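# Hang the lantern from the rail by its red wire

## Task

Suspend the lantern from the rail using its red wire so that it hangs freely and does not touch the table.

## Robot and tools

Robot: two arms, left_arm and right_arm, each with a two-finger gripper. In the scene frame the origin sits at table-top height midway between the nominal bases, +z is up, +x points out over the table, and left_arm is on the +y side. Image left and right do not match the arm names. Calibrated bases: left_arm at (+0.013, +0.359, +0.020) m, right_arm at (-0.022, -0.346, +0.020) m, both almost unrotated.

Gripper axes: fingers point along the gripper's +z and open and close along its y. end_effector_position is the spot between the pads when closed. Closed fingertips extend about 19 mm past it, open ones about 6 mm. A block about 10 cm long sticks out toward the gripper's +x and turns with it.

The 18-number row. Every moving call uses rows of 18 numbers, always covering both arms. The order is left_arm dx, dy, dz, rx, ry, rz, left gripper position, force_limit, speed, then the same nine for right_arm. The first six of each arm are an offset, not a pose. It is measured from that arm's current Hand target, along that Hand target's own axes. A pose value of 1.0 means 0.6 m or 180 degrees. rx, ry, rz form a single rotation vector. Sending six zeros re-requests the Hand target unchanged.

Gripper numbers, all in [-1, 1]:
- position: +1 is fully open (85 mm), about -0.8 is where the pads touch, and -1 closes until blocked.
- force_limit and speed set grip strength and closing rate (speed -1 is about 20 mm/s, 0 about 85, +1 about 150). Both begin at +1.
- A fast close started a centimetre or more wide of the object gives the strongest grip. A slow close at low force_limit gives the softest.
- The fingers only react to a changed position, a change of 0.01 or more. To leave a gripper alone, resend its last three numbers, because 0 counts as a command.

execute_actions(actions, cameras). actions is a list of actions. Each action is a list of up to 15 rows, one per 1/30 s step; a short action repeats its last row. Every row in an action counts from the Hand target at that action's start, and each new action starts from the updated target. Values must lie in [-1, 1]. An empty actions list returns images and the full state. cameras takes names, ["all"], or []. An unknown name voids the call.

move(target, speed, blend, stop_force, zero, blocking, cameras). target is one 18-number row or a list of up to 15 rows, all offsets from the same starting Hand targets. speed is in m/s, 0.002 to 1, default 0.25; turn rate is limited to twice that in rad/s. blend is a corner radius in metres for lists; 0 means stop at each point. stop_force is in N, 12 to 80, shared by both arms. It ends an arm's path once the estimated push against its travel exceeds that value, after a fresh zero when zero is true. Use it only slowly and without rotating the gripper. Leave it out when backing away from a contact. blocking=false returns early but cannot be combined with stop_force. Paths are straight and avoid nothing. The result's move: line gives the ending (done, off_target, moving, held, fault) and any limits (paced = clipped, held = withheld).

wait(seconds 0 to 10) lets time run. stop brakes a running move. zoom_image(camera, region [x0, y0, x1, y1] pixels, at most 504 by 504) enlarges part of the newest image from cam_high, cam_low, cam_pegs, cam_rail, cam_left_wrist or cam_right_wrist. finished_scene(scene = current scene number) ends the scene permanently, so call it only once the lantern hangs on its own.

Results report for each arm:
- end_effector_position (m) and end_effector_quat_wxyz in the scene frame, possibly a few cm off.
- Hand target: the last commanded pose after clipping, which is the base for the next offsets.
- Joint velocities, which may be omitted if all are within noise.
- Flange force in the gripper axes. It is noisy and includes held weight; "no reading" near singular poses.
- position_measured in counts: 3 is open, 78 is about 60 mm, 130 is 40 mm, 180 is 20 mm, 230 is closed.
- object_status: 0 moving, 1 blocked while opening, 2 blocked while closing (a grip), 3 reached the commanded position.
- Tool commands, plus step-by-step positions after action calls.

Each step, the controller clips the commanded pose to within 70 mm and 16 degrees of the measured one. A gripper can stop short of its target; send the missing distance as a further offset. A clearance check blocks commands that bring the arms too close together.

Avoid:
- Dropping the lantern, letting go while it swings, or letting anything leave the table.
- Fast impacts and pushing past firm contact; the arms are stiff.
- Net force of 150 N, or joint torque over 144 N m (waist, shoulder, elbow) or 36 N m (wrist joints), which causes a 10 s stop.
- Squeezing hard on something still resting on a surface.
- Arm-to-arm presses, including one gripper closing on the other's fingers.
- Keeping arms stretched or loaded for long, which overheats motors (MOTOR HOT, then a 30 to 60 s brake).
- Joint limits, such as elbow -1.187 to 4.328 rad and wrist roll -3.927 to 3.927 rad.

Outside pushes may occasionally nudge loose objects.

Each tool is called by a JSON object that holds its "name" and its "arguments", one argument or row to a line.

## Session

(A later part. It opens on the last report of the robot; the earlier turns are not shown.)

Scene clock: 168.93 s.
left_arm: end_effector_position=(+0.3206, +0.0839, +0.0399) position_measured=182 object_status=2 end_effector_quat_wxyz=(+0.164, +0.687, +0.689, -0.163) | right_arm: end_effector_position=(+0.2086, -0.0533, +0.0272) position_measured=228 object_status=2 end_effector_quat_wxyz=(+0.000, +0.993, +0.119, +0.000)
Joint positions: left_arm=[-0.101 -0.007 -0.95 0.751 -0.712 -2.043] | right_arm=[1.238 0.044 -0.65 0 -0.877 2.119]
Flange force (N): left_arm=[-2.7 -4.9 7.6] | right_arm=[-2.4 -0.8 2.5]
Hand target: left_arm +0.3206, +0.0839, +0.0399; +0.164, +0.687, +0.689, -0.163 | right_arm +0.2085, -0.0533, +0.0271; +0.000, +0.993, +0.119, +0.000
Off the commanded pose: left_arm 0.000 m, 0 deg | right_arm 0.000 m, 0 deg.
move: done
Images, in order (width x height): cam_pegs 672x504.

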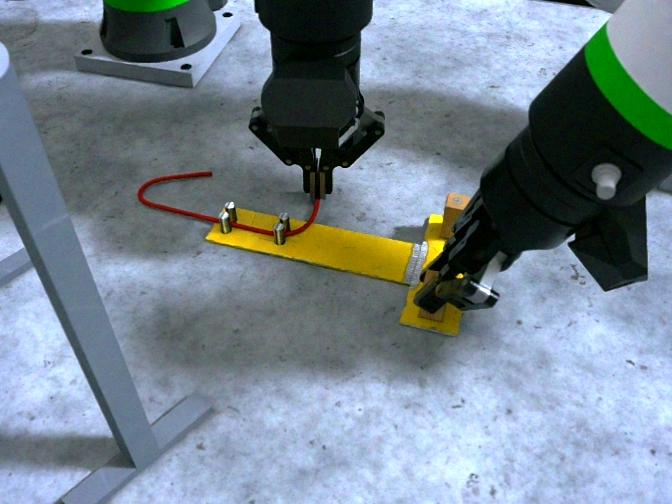

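{"name": "move", "arguments": {
  "target": [
    [0,0,0,0,0,0,-1,0.2,-1,0.002,0.038,0,0,0,-0.167,-1,1,-1],
    [0,0,0,0,0,0,-1,0.2,-1,0.008,0.051,0,0,0,-0.25,-1,1,-1],
    [0,0,0,0,0,0,-1,0.2,-1,0.004,0.046,0,0,0,-0.2,-1,1,-1]
  ],
  "speed": 0.1,
  "blend": [0.005,0,0]
}}

{"name": "move", "arguments": {
  "target": [
    [0,0,0,0,0,0,-1,0.2,-1,0,0,0,0,0,0,-0.4,0.8,-1],
    [0,0,0,0,0,0,-1,0.2,-1,0,0,-0.11,0,0,0,-0.4,0.8,-1],
    [0,0,0,0,0,0,-1,0.2,-1,0,0,-0.11,0,0,0.45,-0.4,0.8,-1],
    [0,0,0,0,0,0,-1,0.2,-1,0,0,-0.11,0,0,0.88,-0.4,0.8,-1]
  ],
  "speed": [0.05,0.1,0.5,0.5],
  "blend": [0,0,0.01,0],
  "cameras": ["cam_pegs"]
}}

Scene clock: 182.73 s.
left_arm: end_effector_position=(+0.3206, +0.0839, +0.0399) position_measured=182 object_status=2 end_effector_quat_wxyz=(+0.164, +0.687, +0.689, -0.163) | right_arm: end_effector_position=(+0.2173, -0.0796, +0.0271) position_measured=228 object_status=2 end_effector_quat_wxyz=(+0.000, +0.908, +0.420, +0.000)
Joint positions: left_arm=[-0.101 -0.007 -0.95 0.751 -0.712 -2.043] | right_arm=[1.188 0.008 -0.688 0 -0.876 2.798]
Flange force (N): left_arm=[-6.7 -6.6 9.1] | right_arm=[3.9 -3.5 2.8]
Hand target: left_arm +0.3206, +0.0839, +0.0399; +0.164, +0.687, +0.689, -0.163 | right_arm +0.2174, -0.0796, +0.0272; +0.000, +0.907, +0.420, +0.000
Off the commanded pose: left_arm 0.000 m, 0 deg | right_arm 0.000 m, 0 deg.
move: done

Scene clock: 188.10 s.
left_arm: end_effector_position=(+0.3206, +0.0839, +0.0399) position_measured=182 object_status=2 end_effector_quat_wxyz=(+0.164, +0.687, +0.689, -0.163) | right_arm: end_effector_position=(+0.2174, -0.0795, +0.0932) position_measured=179 object_status=3 end_effector_quat_wxyz=(+0.000, -0.583, +0.813, +0.000)
Joint positions: left_arm=[-0.101 -0.007 -0.95 0.751 -0.712 -2.043] | right_arm=[1.188 -0.106 -0.609 0 -1.069 0.033]
Flange force (N): left_arm=[-2.2 -5.4 7.0] | right_arm=[1.7 1.4 3.3]
Hand target: left_arm +0.3206, +0.0839, +0.0399; +0.164, +0.687, +0.689, -0.163 | right_arm +0.2174, -0.0795, +0.0932; +0.000, -0.583, +0.813, +0.000
Off the commanded pose: left_arm 0.000 m, 0 deg | right_arm 0.000 m, 0 deg.
move: done
Images, in order (width x height): cam_pegs 672x504.

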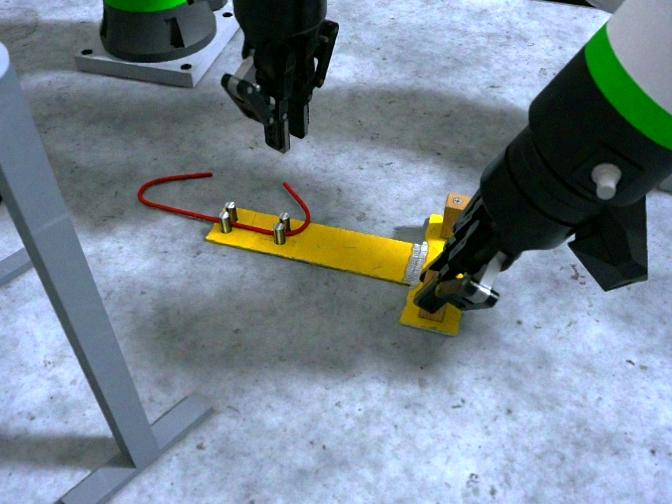

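{"name": "move", "arguments": {
  "target": [
    [0,0,0,0,0,0,-1,0.2,-1,-0.002,-0.0967,0,0,0,0.876,-0.5,0.8,-1],
    [0,0,0,0,0,0,-1,0.2,-1,-0.002,-0.0967,0.062,0,0,0.876,-0.5,0.8,-1]
  ],
  "speed": [0.4,0.08],
  "cameras": ["cam_pegs","cam_right_wrist"]
}}

Scene clock: 198.77 s.
left_arm: end_effector_position=(+0.3206, +0.0839, +0.0399) position_measured=182 object_status=2 end_effector_quat_wxyz=(+0.164, +0.687, +0.689, -0.163) | right_arm: end_effector_position=(+0.2727, -0.0970, +0.0560) position_measured=192 object_status=3 end_effector_quat_wxyz=(+0.000, +0.685, +0.729, +0.000)
Joint positions: left_arm=[-0.101 -0.007 -0.95 0.751 -0.712 -2.043] | right_arm=[1.023 0.026 -0.585 0 -0.961 -2.554]
Flange force (N): left_arm=[-1.8 -5.5 6.7] | right_arm=[-0.5 -1.0 2.4]
Hand target: left_arm +0.3206, +0.0839, +0.0399; +0.164, +0.687, +0.689, -0.163 | right_arm +0.2727, -0.0970, +0.0560; +0.000, +0.685, +0.729, +0.000
Off the commanded pose: left_arm 0.000 m, 0 deg | right_arm 0.000 m, 0 deg.
move: done
camera_calibration:
cam_right_wrist: T_world_to_cam=[[0.996076, 0.0844647, 0.026407, -0.255032], [0.0701601, -0.935581, 0.346072, -0.114176], [0.0539368, -0.342861, -0.937836, 0.138815], [0, 0, 0, 1]] pos_world=[0.254555, -0.0376855, 0.176433]
Images, in order (width x height): cam_pegs 672x504, cam_right_wrist 672x504.

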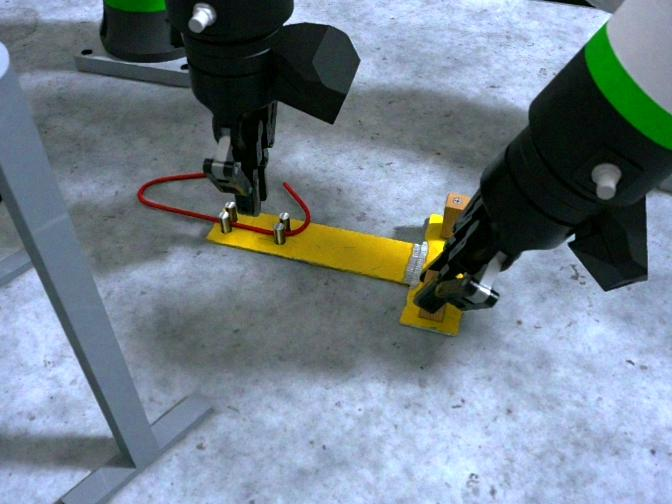

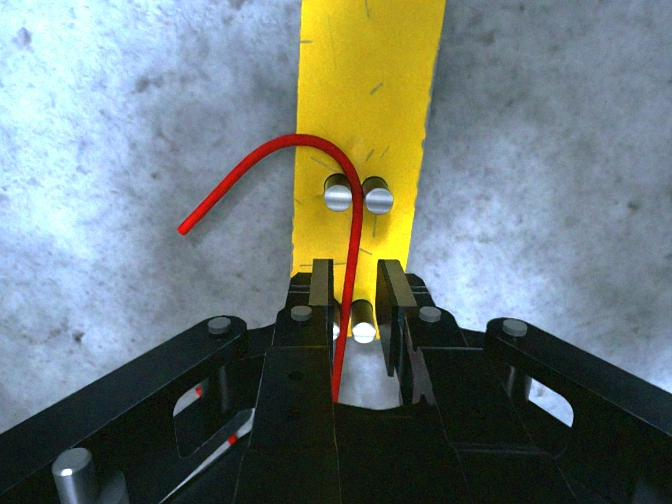

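{"name": "move", "arguments": {
  "target": [0,0,0,0,0,0,-1,0.2,-1,0,-0.003,0.022,0,0,0.04,-0.5,0.8,-1],
  "speed": 0.06,
  "cameras": ["cam_right_wrist"]
}}

Scene clock: 204.50 s.
left_arm: end_effector_position=(+0.3206, +0.0839, +0.0399) position_measured=182 object_status=2 end_effector_quat_wxyz=(+0.164, +0.687, +0.689, -0.163) | right_arm: end_effector_position=(+0.2709, -0.0971, +0.0427) position_measured=192 object_status=3 end_effector_quat_wxyz=(+0.000, +0.729, +0.685, +0.000)
Joint positions: left_arm=[-0.101 -0.007 -0.95 0.751 -0.712 -2.043] | right_arm=[1.027 0.045 -0.603 0 -0.923 -2.684]
Flange force (N): left_arm=[-1.8 -5.2 6.9] | right_arm=[-0.8 -1.4 2.8]
Hand target: left_arm +0.3206, +0.0839, +0.0399; +0.164, +0.687, +0.689, -0.163 | right_arm +0.2709, -0.0972, +0.0428; +0.000, +0.729, +0.685, +0.000
Off the commanded pose: left_arm 0.000 m, 0 deg | right_arm 0.000 m, 0 deg.
move: done
camera_calibration:
cam_right_wrist: T_world_to_cam=[[0.998802, -0.041217, 0.0263653, -0.265836], [-0.0478012, -0.936996, 0.346053, -0.0777619], [0.010441, -0.346899, -0.937844, 0.137885], [0, 0, 0, 1]] pos_world=[0.260361, -0.0359873, 0.163233]
Images, in order (width x height): cam_right_wrist 672x504.

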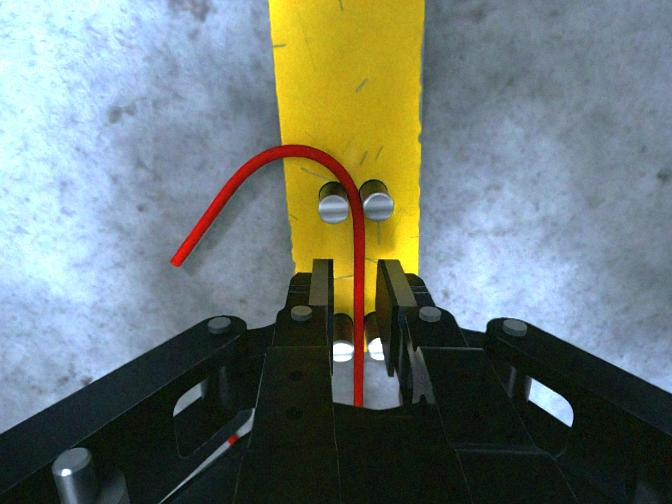

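{"name": "move", "arguments": {
  "target": [0,0,0,0,0,0,-1,0.2,-1,0,0.0028,0.01,0,0,0,-0.61,0.8,-1],
  "speed": 0.05
}}

{"name": "move", "arguments": {
  "target": [0,0,0,0,0,0,-1,0.2,-1,0,0,0.04,0,0,0,-0.61,0.8,-1],
  "stop_force": 12,
  "speed": 0.006,
  "cameras": ["cam_right_wrist"]
}}

{"name": "move", "arguments": {
  "target": [0,0,0,0,0,0,-1,0.2,-1,0,0,-0.001,0,0,0,-0.61,0.8,-1]
}}

{"name": "move", "arguments": {
  "target": [0,0,0,0,0,0,-1,0.2,-1,0,0,0,0,0,0,-1,1,-0.5]
}}

{"name": "wait", "arguments": {
  "seconds": 0.2
}}

Scene clock: 211.27 s.
left_arm: end_effector_position=(+0.3206, +0.0839, +0.0399) position_measured=182 object_status=2 end_effector_quat_wxyz=(+0.164, +0.687, +0.689, -0.163) | right_arm: end_effector_position=(+0.2726, -0.0973, +0.0368) position_measured=206 object_status=3 end_effector_quat_wxyz=(+0.000, +0.729, +0.685, +0.000)
Joint positions: left_arm=[-0.101 -0.007 -0.95 0.751 -0.712 -2.043] | right_arm=[1.023 0.059 -0.606 0 -0.907 -2.679]
Flange force (N): left_arm=[-2.0 -4.8 6.7] | right_arm=[-1.2 -1.3 2.5]
Hand target: left_arm +0.3206, +0.0839, +0.0399; +0.164, +0.687, +0.689, -0.163 | right_arm +0.2726, -0.0973, +0.0368; +0.000, +0.729, +0.685, +0.000
Off the commanded pose: left_arm 0.000 m, 0 deg | right_arm 0.000 m, 0 deg.
move: done

Scene clock: 214.10 s.
left_arm: end_effector_position=(+0.3206, +0.0839, +0.0399) position_measured=182 object_status=2 end_effector_quat_wxyz=(+0.164, +0.687, +0.689, -0.163) | right_arm: end_effector_position=(+0.2727, -0.0972, +0.0233) position_measured=206 object_status=3 end_effector_quat_wxyz=(+0.000, +0.729, +0.685, +0.000)
Joint positions: left_arm=[-0.101 -0.007 -0.95 0.751 -0.712 -2.043] | right_arm=[1.023 0.084 -0.619 0 -0.868 -2.679]
Flange force (N): left_arm=[-1.8 -4.1 15.7] | right_arm=[-5.9 -7.6 -34.1]
Hand target: left_arm +0.3206, +0.0839, +0.0399; +0.164, +0.687, +0.689, -0.163 | right_arm +0.2726, -0.0972, +0.0233; +0.000, +0.729, +0.685, +0.000 (not the last commanded pose)
Off the commanded pose: left_arm 0.000 m, 0 deg | right_arm 0.011 m, 0 deg.
move: contact (right_arm)
camera_calibration:
cam_right_wrist: T_world_to_cam=[[0.998804, -0.0410193, 0.0266116, -0.267052], [-0.0477011, -0.937006, 0.346041, -0.0710517], [0.0107409, -0.346897, -0.937842, 0.119464], [0, 0, 0, 1]] pos_world=[0.26206, -0.0360884, 0.143732]
Images, in order (width x height): cam_right_wrist 672x504.

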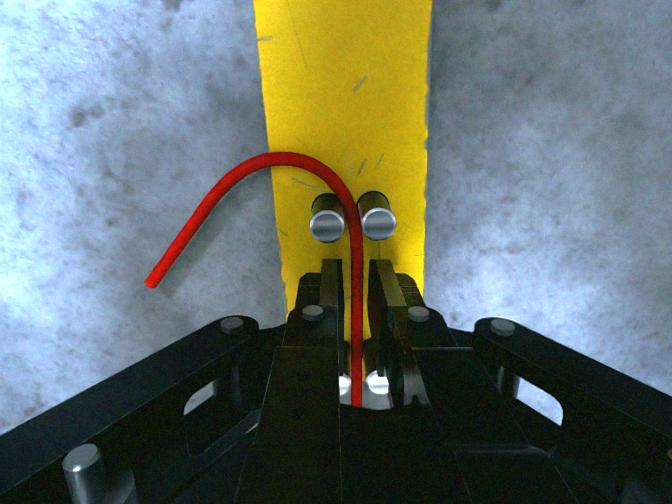

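Scene clock: 214.80 s.
left_arm: end_effector_position=(+0.3206, +0.0839, +0.0399) position_measured=182 object_status=2 end_effector_quat_wxyz=(+0.164, +0.687, +0.689, -0.163) | right_arm: end_effector_position=(+0.2726, -0.0972, +0.0239) position_measured=206 object_status=3 end_effector_quat_wxyz=(+0.000, +0.729, +0.685, +0.000)
Joint positions: left_arm=[-0.101 -0.007 -0.95 0.751 -0.712 -2.043] | right_arm=[1.023 0.083 -0.618 0 -0.87 -2.679]
Flange force (N): left_arm=[-2.3 -5.2 6.6] | right_arm=[-1.0 -1.4 2.3]
Hand target: left_arm +0.3206, +0.0839, +0.0399; +0.164, +0.687, +0.689, -0.163 | right_arm +0.2726, -0.0972, +0.0239; +0.000, +0.729, +0.685, +0.000
Off the commanded pose: left_arm 0.000 m, 0 deg | right_arm 0.000 m, 0 deg.
move: done

Scene clock: 215.33 s.
left_arm: end_effector_position=(+0.3206, +0.0839, +0.0399) position_measured=182 object_status=2 end_effector_quat_wxyz=(+0.164, +0.687, +0.689, -0.163) | right_arm: end_effector_position=(+0.2726, -0.0972, +0.0239) position_measured=227 object_status=2 end_effector_quat_wxyz=(+0.000, +0.729, +0.685, +0.000)
Joint positions: left_arm=[-0.101 -0.007 -0.95 0.751 -0.712 -2.043] | right_arm=[1.023 0.083 -0.618 0 -0.87 -2.679]
Flange force (N): left_arm=[-2.0 -6.2 7.3] | right_arm=[-1.0 -1.0 1.2]
Hand target: left_arm +0.3206, +0.0839, +0.0399; +0.164, +0.687, +0.689, -0.163 | right_arm +0.2726, -0.0972, +0.0239; +0.000, +0.729, +0.685, +0.000
Off the commanded pose: left_arm 0.000 m, 0 deg | right_arm 0.000 m, 0 deg.
move: done

Scene clock: 215.53 s.
left_arm: end_effector_position=(+0.3206, +0.0839, +0.0399) position_measured=182 object_status=2 end_effector_quat_wxyz=(+0.164, +0.687, +0.689, -0.163) | right_arm: end_effector_position=(+0.2726, -0.0972, +0.0239) position_measured=227 object_status=2 end_effector_quat_wxyz=(+0.000, +0.729, +0.685, +0.000)
Joint positions: left_arm=[-0.101 -0.007 -0.95 0.751 -0.712 -2.043] | right_arm=[1.023 0.083 -0.618 0 -0.87 -2.679]
Flange force (N): left_arm=[-2.4 -6.4 6.8] | right_arm=[-0.6 -1.1 1.0]
Hand target: left_arm +0.3206, +0.0839, +0.0399; +0.164, +0.687, +0.689, -0.163 | right_arm +0.2726, -0.0972, +0.0239; +0.000, +0.729, +0.685, +0.000
Tool commands: left_gripper/position=-1.0 left_gripper/force_limit=+0.2 left_gripper/speed=-1.0 right_gripper/position=-1.0 right_gripper/force_limit=+1.0 right_gripper/speed=-0.5
Off the commanded pose: left_arm 0.000 m, 0 deg | right_arm 0.000 m, 0 deg.
wait: 0.20 s; at rest by 0.17 s

{"name": "move", "arguments": {
  "target": [
    [0,0,0,0,0,0,-1,0.2,-1,0,0,-0.1,0,0,0,-1,1,-0.5],
    [0,0,0,0,0,0,-1,0.2,-1,0,0,-0.3,0,0,0,-1,1,-0.5]
  ],
  "speed": [0.03,0.15],
  "blend": 0.01,
  "cameras": ["cam_rail","cam_low"]
}}

{"name": "zoom_image", "arguments": {
  "camera": "cam_rail",
  "region": [20, 350, 180, 504]
}}

{"name": "zoom_image", "arguments": {
  "camera": "cam_low",
  "region": [40, 170, 200, 310]
}}

Scene clock: 223.90 s.
left_arm: end_effector_position=(+0.3206, +0.0839, +0.0399) position_measured=182 object_status=2 end_effector_quat_wxyz=(+0.164, +0.687, +0.689, -0.163) | right_arm: end_effector_position=(+0.2728, -0.0973, +0.2039) position_measured=227 object_status=2 end_effector_quat_wxyz=(+0.000, +0.729, +0.685, +0.000)
Joint positions: left_arm=[-0.101 -0.007 -0.95 0.751 -0.712 -2.043] | right_arm=[1.023 -0.139 -0.361 0.001 -1.349 -2.679]
Flange force (N): left_arm=[-2.3 -5.7 6.6] | right_arm=[-1.2 -1.1 3.5]
Hand target: left_arm +0.3206, +0.0839, +0.0399; +0.164, +0.687, +0.689, -0.163 | right_arm +0.2726, -0.0972, +0.2039; +0.000, +0.729, +0.685, +0.000
Off the commanded pose: left_arm 0.000 m, 0 deg | right_arm 0.000 m, 0 deg.
move: done
Images, in order (width x height): cam_low 672x504, cam_rail 672x504.

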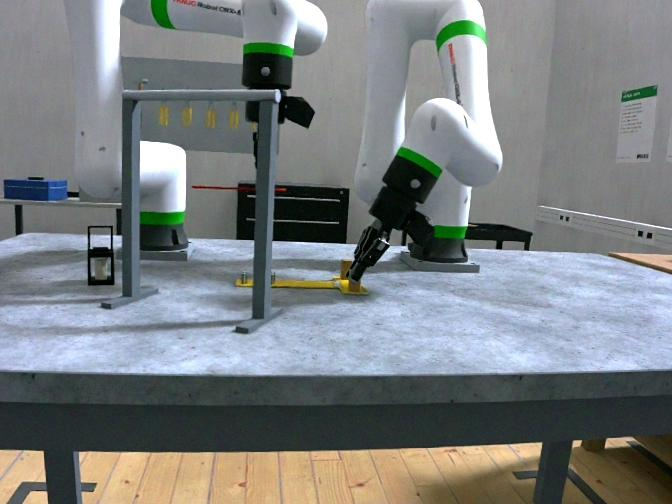

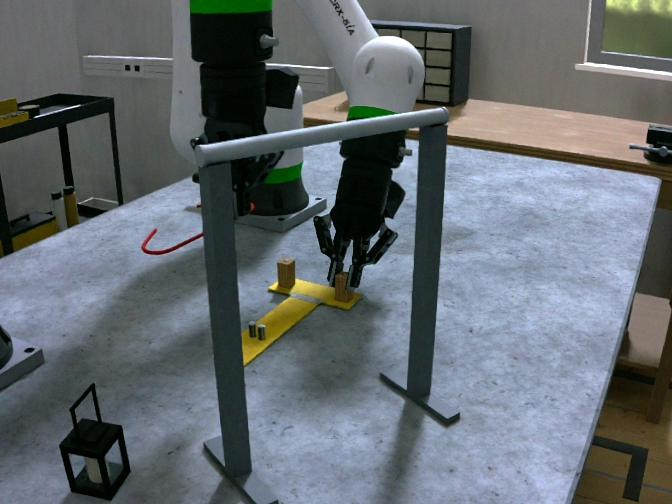

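Scaled by 3.150 from the camera's 672x504 image, which has a finer 960x720 frame.

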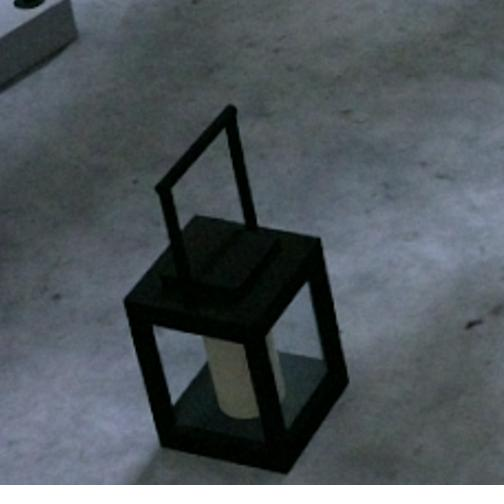

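Scaled by 3.150 from the camera's 672x504 image, which has a finer 960x720 frame.

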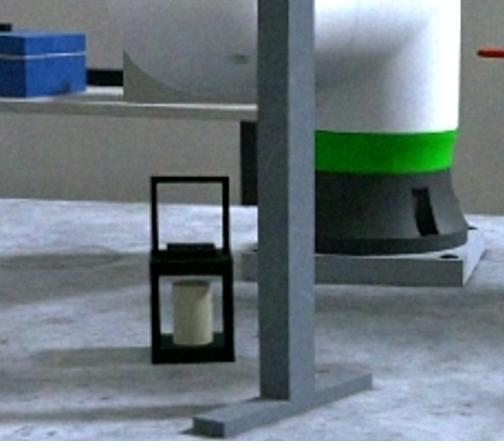

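{"name": "move", "arguments": {
  "target": [
    [0,0,-0.003,0,0,0,0.3,0.2,-0.5,0,0,0,0,0,0,-1,1,-0.5]
  ]
}}

{"name": "move", "arguments": {
  "target": [
    [0,0,-0.2,0,0,0,0.3,0.2,-0.5,-0.198,-0.117,0,0,0,-0.5,-1,1,-0.5],
    [0.15,0,-0.4,0,0,0,0.3,0.2,-0.5,-0.442,-0.1425,0,0,0,-0.82,-1,1,-0.5]
  ],
  "speed": 0.2,
  "blend": 0.02,
  "cameras": ["cam_rail","cam_low","cam_right_wrist","cam_high"]
}}

{"name": "zoom_image", "arguments": {
  "camera": "cam_rail",
  "region": [0, 280, 220, 504]
}}

{"name": "zoom_image", "arguments": {
  "camera": "cam_low",
  "region": [40, 150, 220, 310]
}}

Scene clock: 262.60 s.
left_arm: end_effector_position=(+0.3206, +0.0847, +0.0416) position_measured=91 object_status=0 end_effector_quat_wxyz=(+0.164, +0.687, +0.689, -0.163) | right_arm: end_effector_position=(+0.2726, -0.0972, +0.2039) position_measured=227 object_status=2 end_effector_quat_wxyz=(+0.000, +0.729, +0.685, +0.000)
Joint positions: left_arm=[-0.097 -0.012 -0.949 0.745 -0.718 -2.039] | right_arm=[1.023 -0.139 -0.361 0 -1.349 -2.679]
Flange force (N): left_arm=[-2.7 -5.1 5.3] | right_arm=[-1.4 -2.0 3.7]
Hand target: left_arm +0.3206, +0.0847, +0.0416; +0.164, +0.687, +0.689, -0.163 | right_arm +0.2726, -0.0972, +0.2039; +0.000, +0.729, +0.685, +0.000
Off the commanded pose: left_arm 0.000 m, 0 deg | right_arm 0.000 m, 0 deg.
move: done

Scene clock: 269.50 s.
left_arm: end_effector_position=(+0.3199, +0.2730, +0.2155) position_measured=91 object_status=3 end_effector_quat_wxyz=(+0.164, +0.687, +0.689, -0.163) | right_arm: end_effector_position=(+0.1707, -0.3565, +0.2040) position_measured=227 object_status=2 end_effector_quat_wxyz=(+0.000, -0.454, +0.891, +0.000)
Joint positions: left_arm=[0.598 -0.335 -0.677 0.389 -1.499 -2.223] | right_arm=[0.663 -0.777 -0.733 0 -1.615 0.257]
Flange force (N): left_arm=[-5.1 0.2 4.9] | right_arm=no reading
Hand target: left_arm +0.3199, +0.2730, +0.2155; +0.164, +0.687, +0.689, -0.163 | right_arm +0.1707, -0.3565, +0.2040; +0.000, -0.454, +0.891, +0.000
Off the commanded pose: left_arm 0.000 m, 0 deg | right_arm 0.000 m, 0 deg.
move: done
camera_calibration:
cam_right_wrist: T_world_to_cam=[[-0.821306, 0.569882, 0.0262939, 0.347887], [0.542411, 0.765774, 0.345514, 0.125037], [0.176767, 0.298035, -0.938045, 0.401668], [0, 0, 0, 1]] pos_world=[0.146899, -0.413716, 0.324433]
Images, in order (width x height): cam_high 672x504, cam_low 672x504, cam_rail 672x504, cam_right_wrist 672x504.

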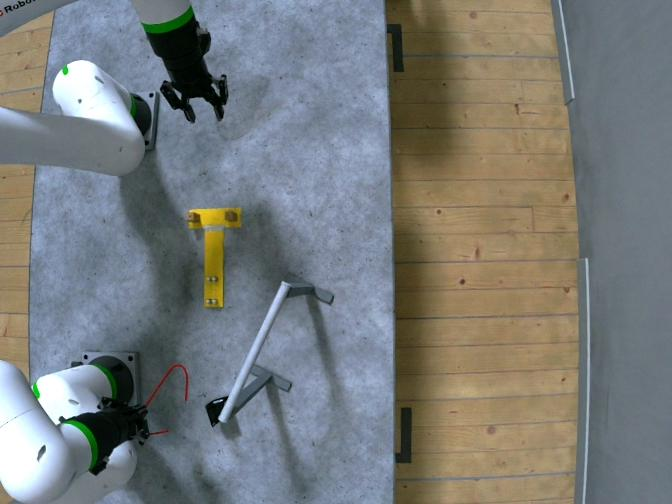

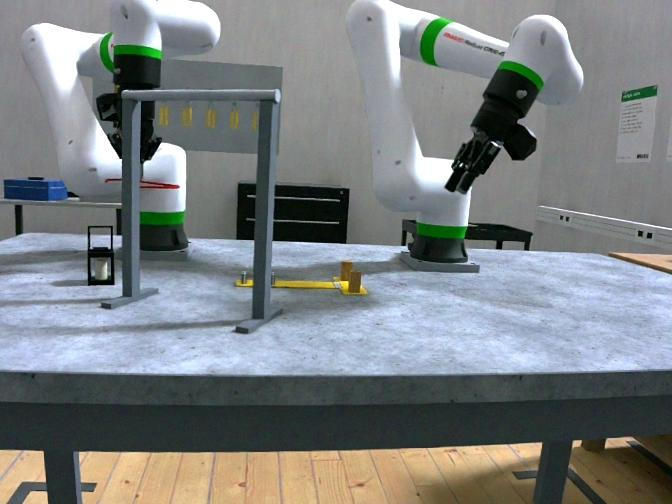

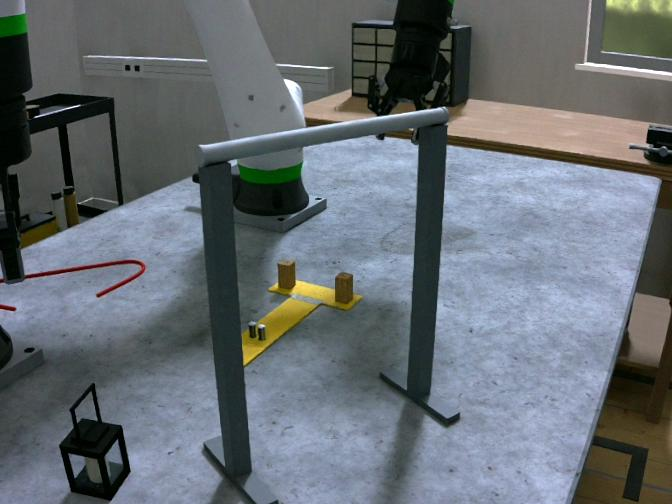

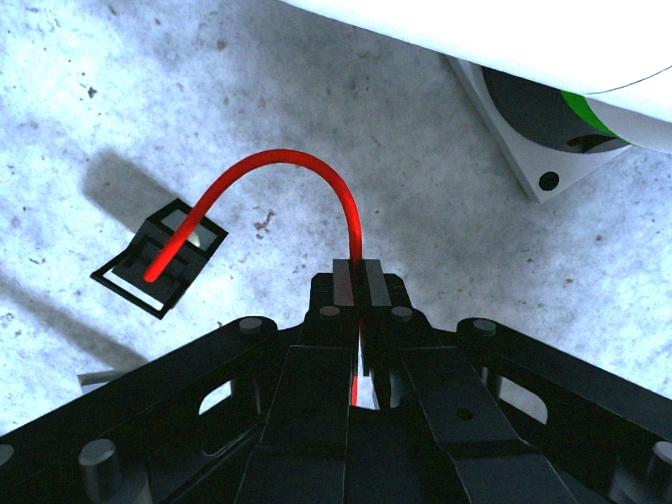

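Scaled by 2.250 from the camera's 672x504 image, which has a finer 960x720 frame.

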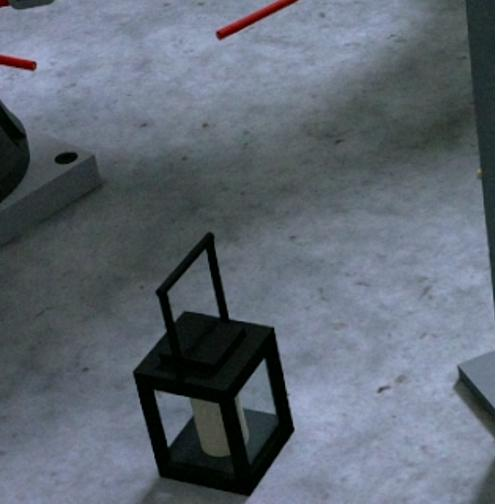

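Scaled by 2.800 from the camera's 672x504 image, which has a finer 960x720 frame.

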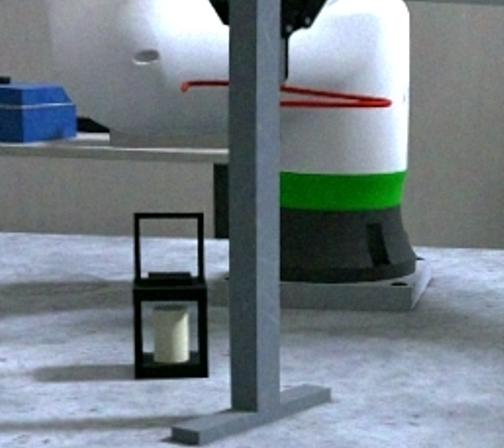

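{"name": "move", "arguments": {
  "target": [
    [0,0,0,0,0,0,0.3,0.2,-0.5,0,0,0.172,0,0,0,-1,1,-0.5],
    [0,0,0,0,0,0,0.3,0.2,-0.5,-0.065,-0.06,0.172,0,0,0,-1,1,-0.5]
  ],
  "speed": [0.12,0.06],
  "cameras": ["cam_rail","cam_low","cam_right_wrist"]
}}

{"name": "zoom_image", "arguments": {
  "camera": "cam_rail",
  "region": [0, 330, 180, 504]
}}

{"name": "zoom_image", "arguments": {
  "camera": "cam_low",
  "region": [40, 170, 220, 310]
}}

Scene clock: 281.30 s.
left_arm: end_effector_position=(+0.3199, +0.2730, +0.2155) position_measured=91 object_status=3 end_effector_quat_wxyz=(+0.164, +0.687, +0.689, -0.163) | right_arm: end_effector_position=(+0.1702, -0.3566, +0.1526) position_measured=227 object_status=2 end_effector_quat_wxyz=(+0.000, -0.454, +0.891, +0.000)
Joint positions: left_arm=[0.598 -0.335 -0.677 0.389 -1.499 -2.223] | right_arm=[0.664 -0.777 -0.852 0 -1.495 0.256]
Flange force (N): left_arm=[-5.0 -0.3 4.7] | right_arm=no reading
Hand target: left_arm +0.3199, +0.2730, +0.2155; +0.164, +0.687, +0.689, -0.163 | right_arm +0.1702, -0.3566, +0.1526; +0.000, -0.454, +0.891, +0.000 (not the last commanded pose)
Off the commanded pose: left_arm 0.000 m, 0 deg | right_arm 0.075 m, 0 deg.
move: held (right_arm; a check stopped the path); path passed 0 of 2 targets; limits=held
pose unreachable (right arm): on one or more control steps of this call, first in action 0 (counted from 0), this arm could not follow its commanded pose, so it was not sent that pose on those steps. It may still have moved: this result reports where it is.
cause: moving toward the commanded pose would bring two parts of the arm too close to each other (its gripper and another part of the arm, with joints 3 (elbow) to 6 (wrist roll) between them, 10 mm apart when it was first held).
camera_calibration:
cam_right_wrist: T_world_to_cam=[[-0.8213, 0.569883, 0.026444, 0.348842], [0.542453, 0.765735, 0.345534, 0.143083], [0.176665, 0.298132, -0.938033, 0.353715], [0, 0, 0, 1]] pos_world=[0.146399, -0.413816, 0.273132]
Images, in order (width x height): cam_low 672x504, cam_rail 672x504, cam_right_wrist 672x504.

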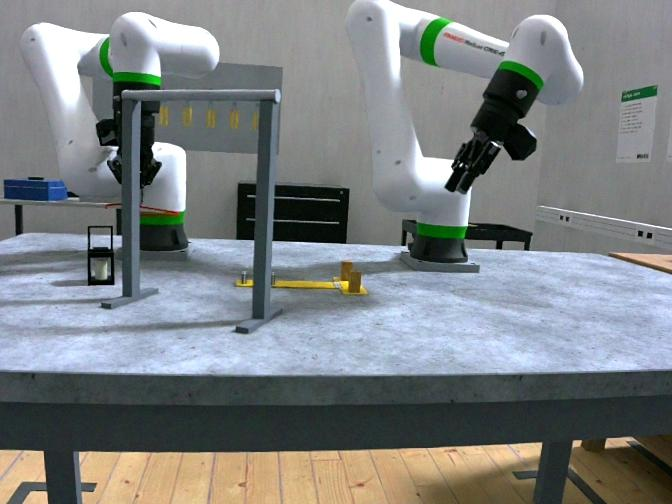

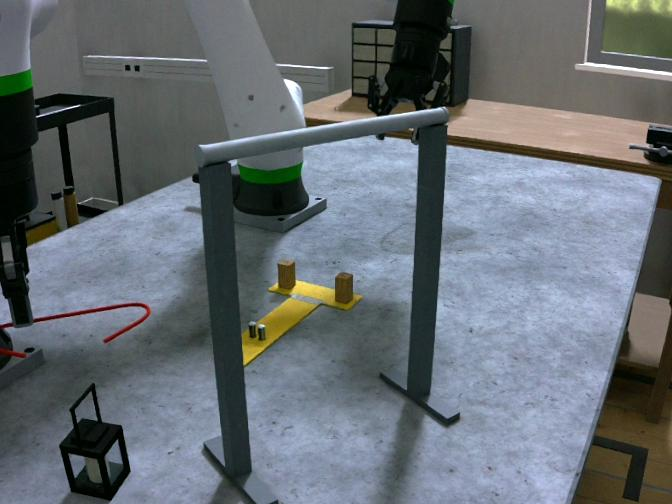

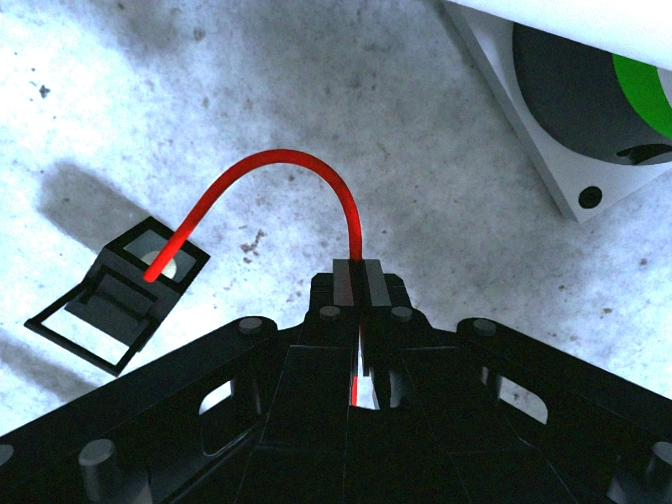

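Scaled by 2.800 from the camera's 672x504 image, which has a finer 960x720 frame.

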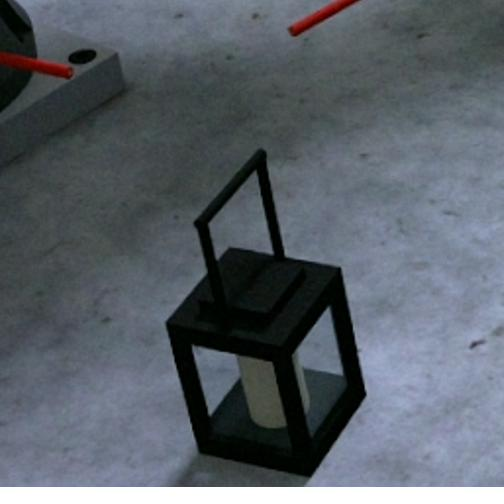

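Scaled by 2.800 from the camera's 672x504 image, which has a finer 960x720 frame.

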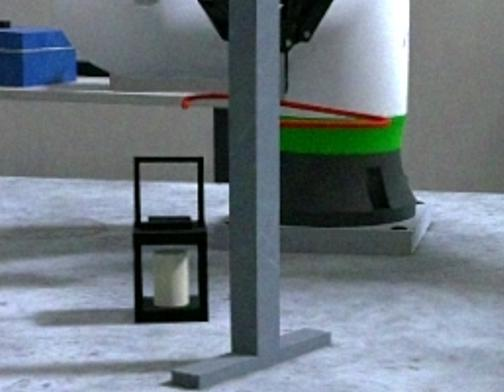

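{"name": "move", "arguments": {
  "target": [
    [0,0,0,0,0,0,0.3,0.2,-0.5,-0.247,0.0765,-0.162,0,0,0.1,-1,1,-0.5],
    [0,0,0,0,0,0,0.3,0.2,-0.5,-0.247,0.0765,-0.162,0,0,0.5,-1,1,-0.5],
    [0,0,0,0,0,0,0.3,0.2,-0.5,-0.247,0.0765,-0.162,0,0,0.96,-1,1,-0.5],
    [0,0,0,0,0,0,0.3,0.2,-0.5,-0.094,-0.3345,-0.078,0,0,0.96,-1,1,-0.5]
  ],
  "speed": [0.15,0.35,0.35,0.12],
  "blend": 0.01,
  "cameras": ["cam_rail","cam_low","cam_right_wrist"]
}}

Scene clock: 305.37 s.
left_arm: end_effector_position=(+0.3199, +0.2730, +0.2155) position_measured=91 object_status=3 end_effector_quat_wxyz=(+0.164, +0.687, +0.689, -0.163) | right_arm: end_effector_position=(+0.3299, -0.3779, +0.2117) position_measured=227 object_status=2 end_effector_quat_wxyz=(+0.000, +0.861, +0.509, -0.001)
Joint positions: left_arm=[0.598 -0.335 -0.677 0.389 -1.499 -2.223] | right_arm=[0.263 -0.23 -0.418 0 -1.386 -2.36]
Flange force (N): left_arm=[-5.1 0.0 4.8] | right_arm=[-1.0 -1.3 3.9]
Flange force when the fault began (N): right_arm=[-25.8 -141.0 -83.1]
Hand target: left_arm +0.3199, +0.2730, +0.2155; +0.164, +0.687, +0.689, -0.163 | right_arm +0.3299, -0.3779, +0.2117; +0.000, +0.861, +0.509, -0.001 (not the last commanded pose)
Tool commands: left_gripper/position=+0.3 left_gripper/force_limit=+0.2 left_gripper/speed=-0.5 right_gripper/position=-1.0 right_gripper/force_limit=+1.0 right_gripper/speed=-0.498039
Off the commanded pose: left_arm 0.000 m, 0 deg | right_arm 0.064 m, 0 deg.
FORCE FAULT: contact force on the right arm reached its limit, and that arm stopped. The contact can be on any part of that arm, not only on its tool. That arm's remaining commands of this call were not run. That arm is still stopped at the end of this call. That arm stays stopped for about 10 more seconds. Until then a move that you send moves the other arm only, and its call returns only when the move has ended. Once the stop has ended, the next robot result says so. If the stop ends while you think or write, that arm runs what you send next, counted from a new Hand target: where the arm stands when the stop ends. While its stop runs, that arm takes no new command, but its gripper still runs the gripper command that each later call begins with. Until it ends, the stop uses up actions while you think or wait. An arm that is not stopped still takes commands.
move: fault (right_arm); path passed 3 of 4 targets
camera_calibration:
cam_right_wrist: T_world_to_cam=[[0.885874, -0.463255, 0.0249421, -0.462676], [-0.442188, -0.826879, 0.347479, -0.225151], [-0.140347, -0.318851, -0.937356, 0.258566], [0, 0, 0, 1]] pos_world=[0.346602, -0.318066, 0.332144]
Images, in order (width x height): cam_low 672x504, cam_rail 672x504, cam_right_wrist 672x504.

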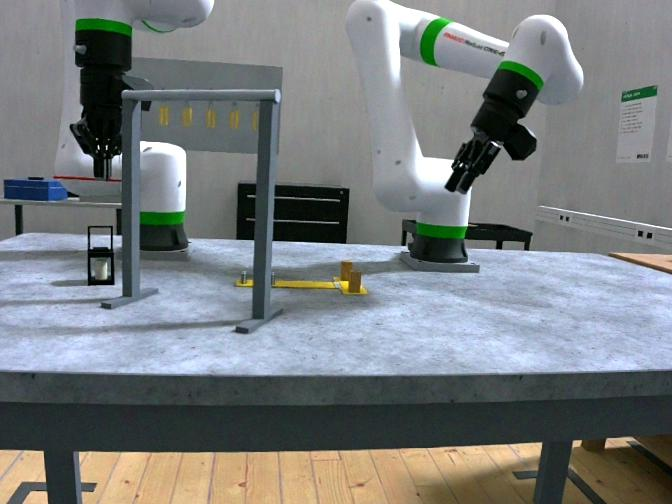

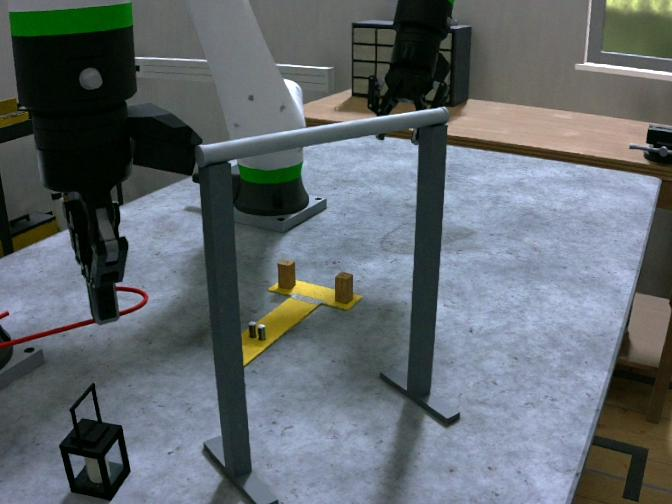

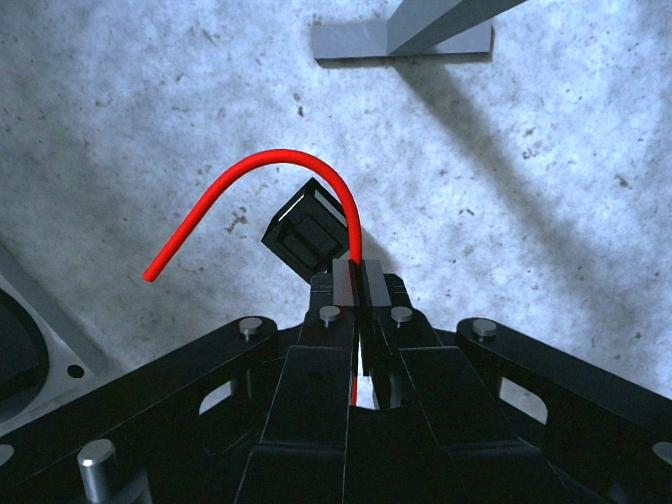

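{"name": "wait", "arguments": {
  "seconds": 10
}}

{"name": "wait", "arguments": {
  "seconds": 1,
  "cameras": ["cam_high","cam_low","cam_rail"]
}}

Scene clock: 332.67 s.
left_arm: end_effector_position=(+0.3199, +0.2730, +0.2155) position_measured=91 object_status=3 end_effector_quat_wxyz=(+0.164, +0.687, +0.689, -0.163) | right_arm: end_effector_position=(+0.3299, -0.3779, +0.2117) position_measured=227 object_status=2 end_effector_quat_wxyz=(+0.000, +0.861, +0.509, -0.001)
Joint positions: left_arm=[0.598 -0.335 -0.677 0.389 -1.499 -2.223] | right_arm=[0.263 -0.23 -0.418 0 -1.386 -2.36]
Flange force (N): left_arm=[-4.9 0.2 4.9] | right_arm=[-0.8 -1.9 3.7]
Hand target: left_arm +0.3199, +0.2730, +0.2155; +0.164, +0.687, +0.689, -0.163 | right_arm +0.3299, -0.3779, +0.2117; +0.000, +0.861, +0.509, -0.001 (not the last commanded pose)
Tool commands: left_gripper/position=+0.3 left_gripper/force_limit=+0.2 left_gripper/speed=-0.5 right_gripper/position=-1.0 right_gripper/force_limit=+1.0 right_gripper/speed=-0.498039
Off the commanded pose: left_arm 0.000 m, 0 deg | right_arm 0.064 m, 0 deg.
FORCE FAULT, CONTINUED: the right arm's stop, for the force fault that an earlier result reported, is over. The rest of the stop counts as 19 of the actions that you can send in this scene. During its stop the right arm's controller moved it back a little. That arm's target is now where it stood when the stop ended, not its last command. That arm accepts commands again.
wait: 10.00 s; at rest from the start

Scene clock: 333.67 s.
left_arm: end_effector_position=(+0.3199, +0.2730, +0.2155) position_measured=91 object_status=3 end_effector_quat_wxyz=(+0.164, +0.687, +0.689, -0.163) | right_arm: end_effector_position=(+0.3299, -0.3779, +0.2117) position_measured=227 object_status=2 end_effector_quat_wxyz=(+0.000, +0.861, +0.509, -0.001)
Joint positions: left_arm=[0.598 -0.335 -0.677 0.389 -1.499 -2.223] | right_arm=[0.263 -0.23 -0.418 0 -1.386 -2.36]
Flange force (N): left_arm=[-5.1 0.2 4.9] | right_arm=[-0.6 -1.5 4.1]
Hand target: left_arm +0.3199, +0.2730, +0.2155; +0.164, +0.687, +0.689, -0.163 | right_arm +0.3299, -0.3779, +0.2117; +0.000, +0.861, +0.509, -0.001 (not the last commanded pose)
Tool commands: left_gripper/position=+0.3 left_gripper/force_limit=+0.2 left_gripper/speed=-0.5 right_gripper/position=-1.0 right_gripper/force_limit=+1.0 right_gripper/speed=-0.498039
Off the commanded pose: left_arm 0.000 m, 0 deg | right_arm 0.064 m, 0 deg.
wait: 1.00 s; at rest by 0.17 s
Images, in order (width x height): cam_high 672x504, cam_low 672x504, cam_rail 672x504.

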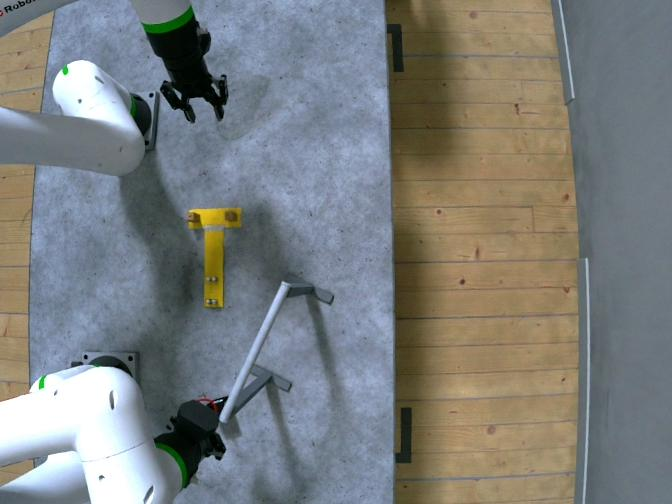

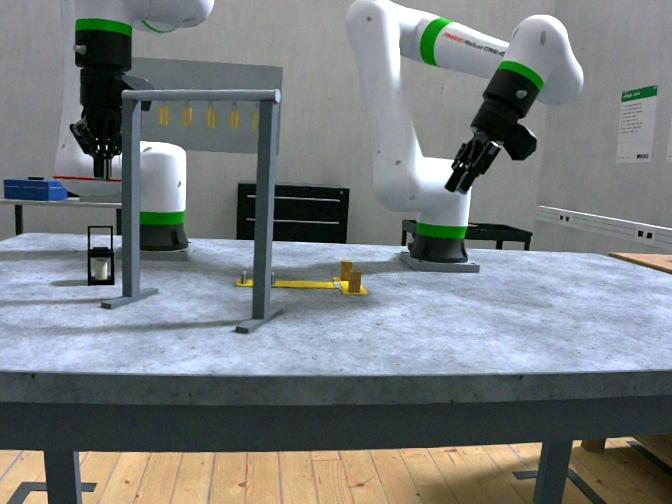

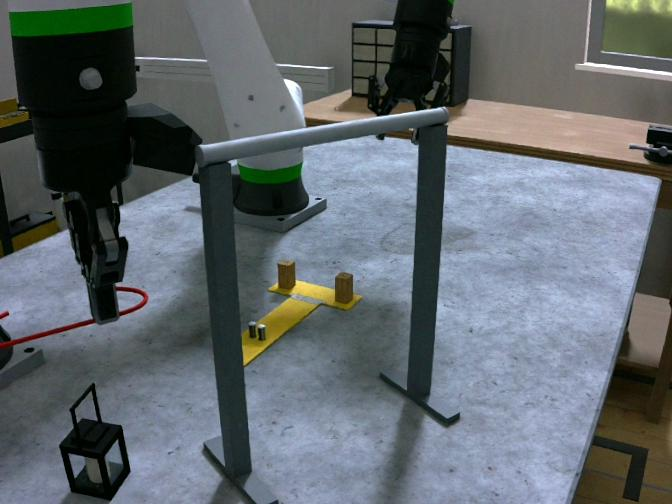

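{"name": "move", "arguments": {
  "target": [
    [0,0,0,0,0,0,0.3,0.2,-0.5,0.11,-0.242,-0.047,0,0,0,-1,1,-0.5],
    [0,0,0,0,0,0,0.3,0.2,-0.5,0.11,-0.242,-0.047,0,0,-0.4,-1,1,-0.5],
    [0,0,0,0,0,0,0.3,0.2,-0.5,0.0195,-0.1505,0.0195,0,0,-0.817,-1,1,-0.5]
  ],
  "speed": [0.15,0.3,0.2],
  "blend": 0.01,
  "cameras": ["cam_rail","cam_low","cam_right_wrist"]
}}

Scene clock: 352.00 s.
left_arm: end_effector_position=(+0.3199, +0.2730, +0.2155) position_measured=91 object_status=3 end_effector_quat_wxyz=(+0.164, +0.687, +0.689, -0.163) | right_arm: end_effector_position=(+0.2564, -0.3241, +0.2001) position_measured=227 object_status=2 end_effector_quat_wxyz=(-0.001, -0.244, +0.970, +0.000)
Joint positions: left_arm=[0.598 -0.335 -0.677 0.389 -1.499 -2.223] | right_arm=[0.539 -0.449 -0.593 0 -1.429 -0.07]
Flange force (N): left_arm=[-5.1 0.0 4.8] | right_arm=[2.0 1.3 4.8]
Hand target: left_arm +0.3199, +0.2730, +0.2155; +0.164, +0.687, +0.689, -0.163 | right_arm +0.2564, -0.3241, +0.2002; -0.001, -0.244, +0.970, +0.000
Off the commanded pose: left_arm 0.000 m, 0 deg | right_arm 0.000 m, 0 deg.
move: done
camera_calibration:
cam_right_wrist: T_world_to_cam=[[-0.491413, 0.870516, 0.0267589, 0.412637], [0.822321, 0.453648, 0.343498, -0.117443], [0.286882, 0.190804, -0.938772, 0.310435], [0, 0, 0, 1]] pos_world=[0.210293, -0.365161, 0.320727]
Images, in order (width x height): cam_low 672x504, cam_rail 672x504, cam_right_wrist 672x504.

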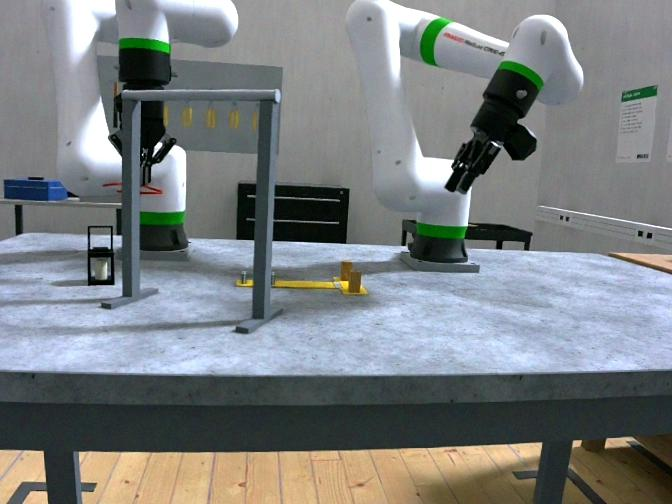

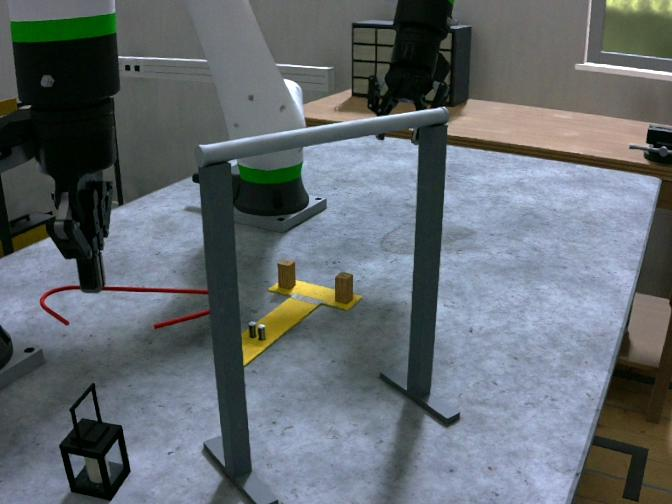

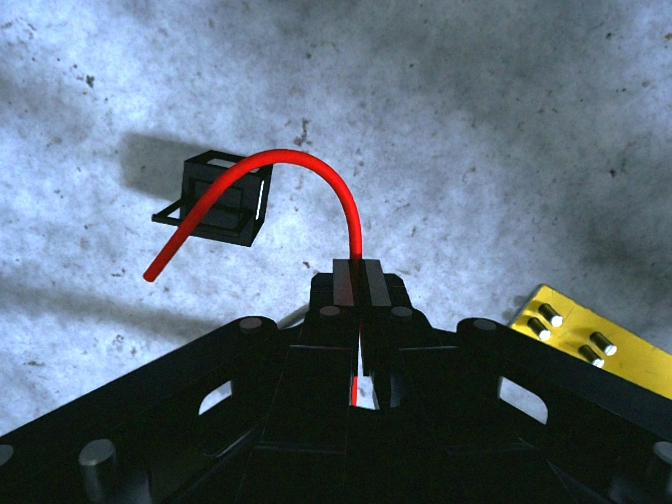

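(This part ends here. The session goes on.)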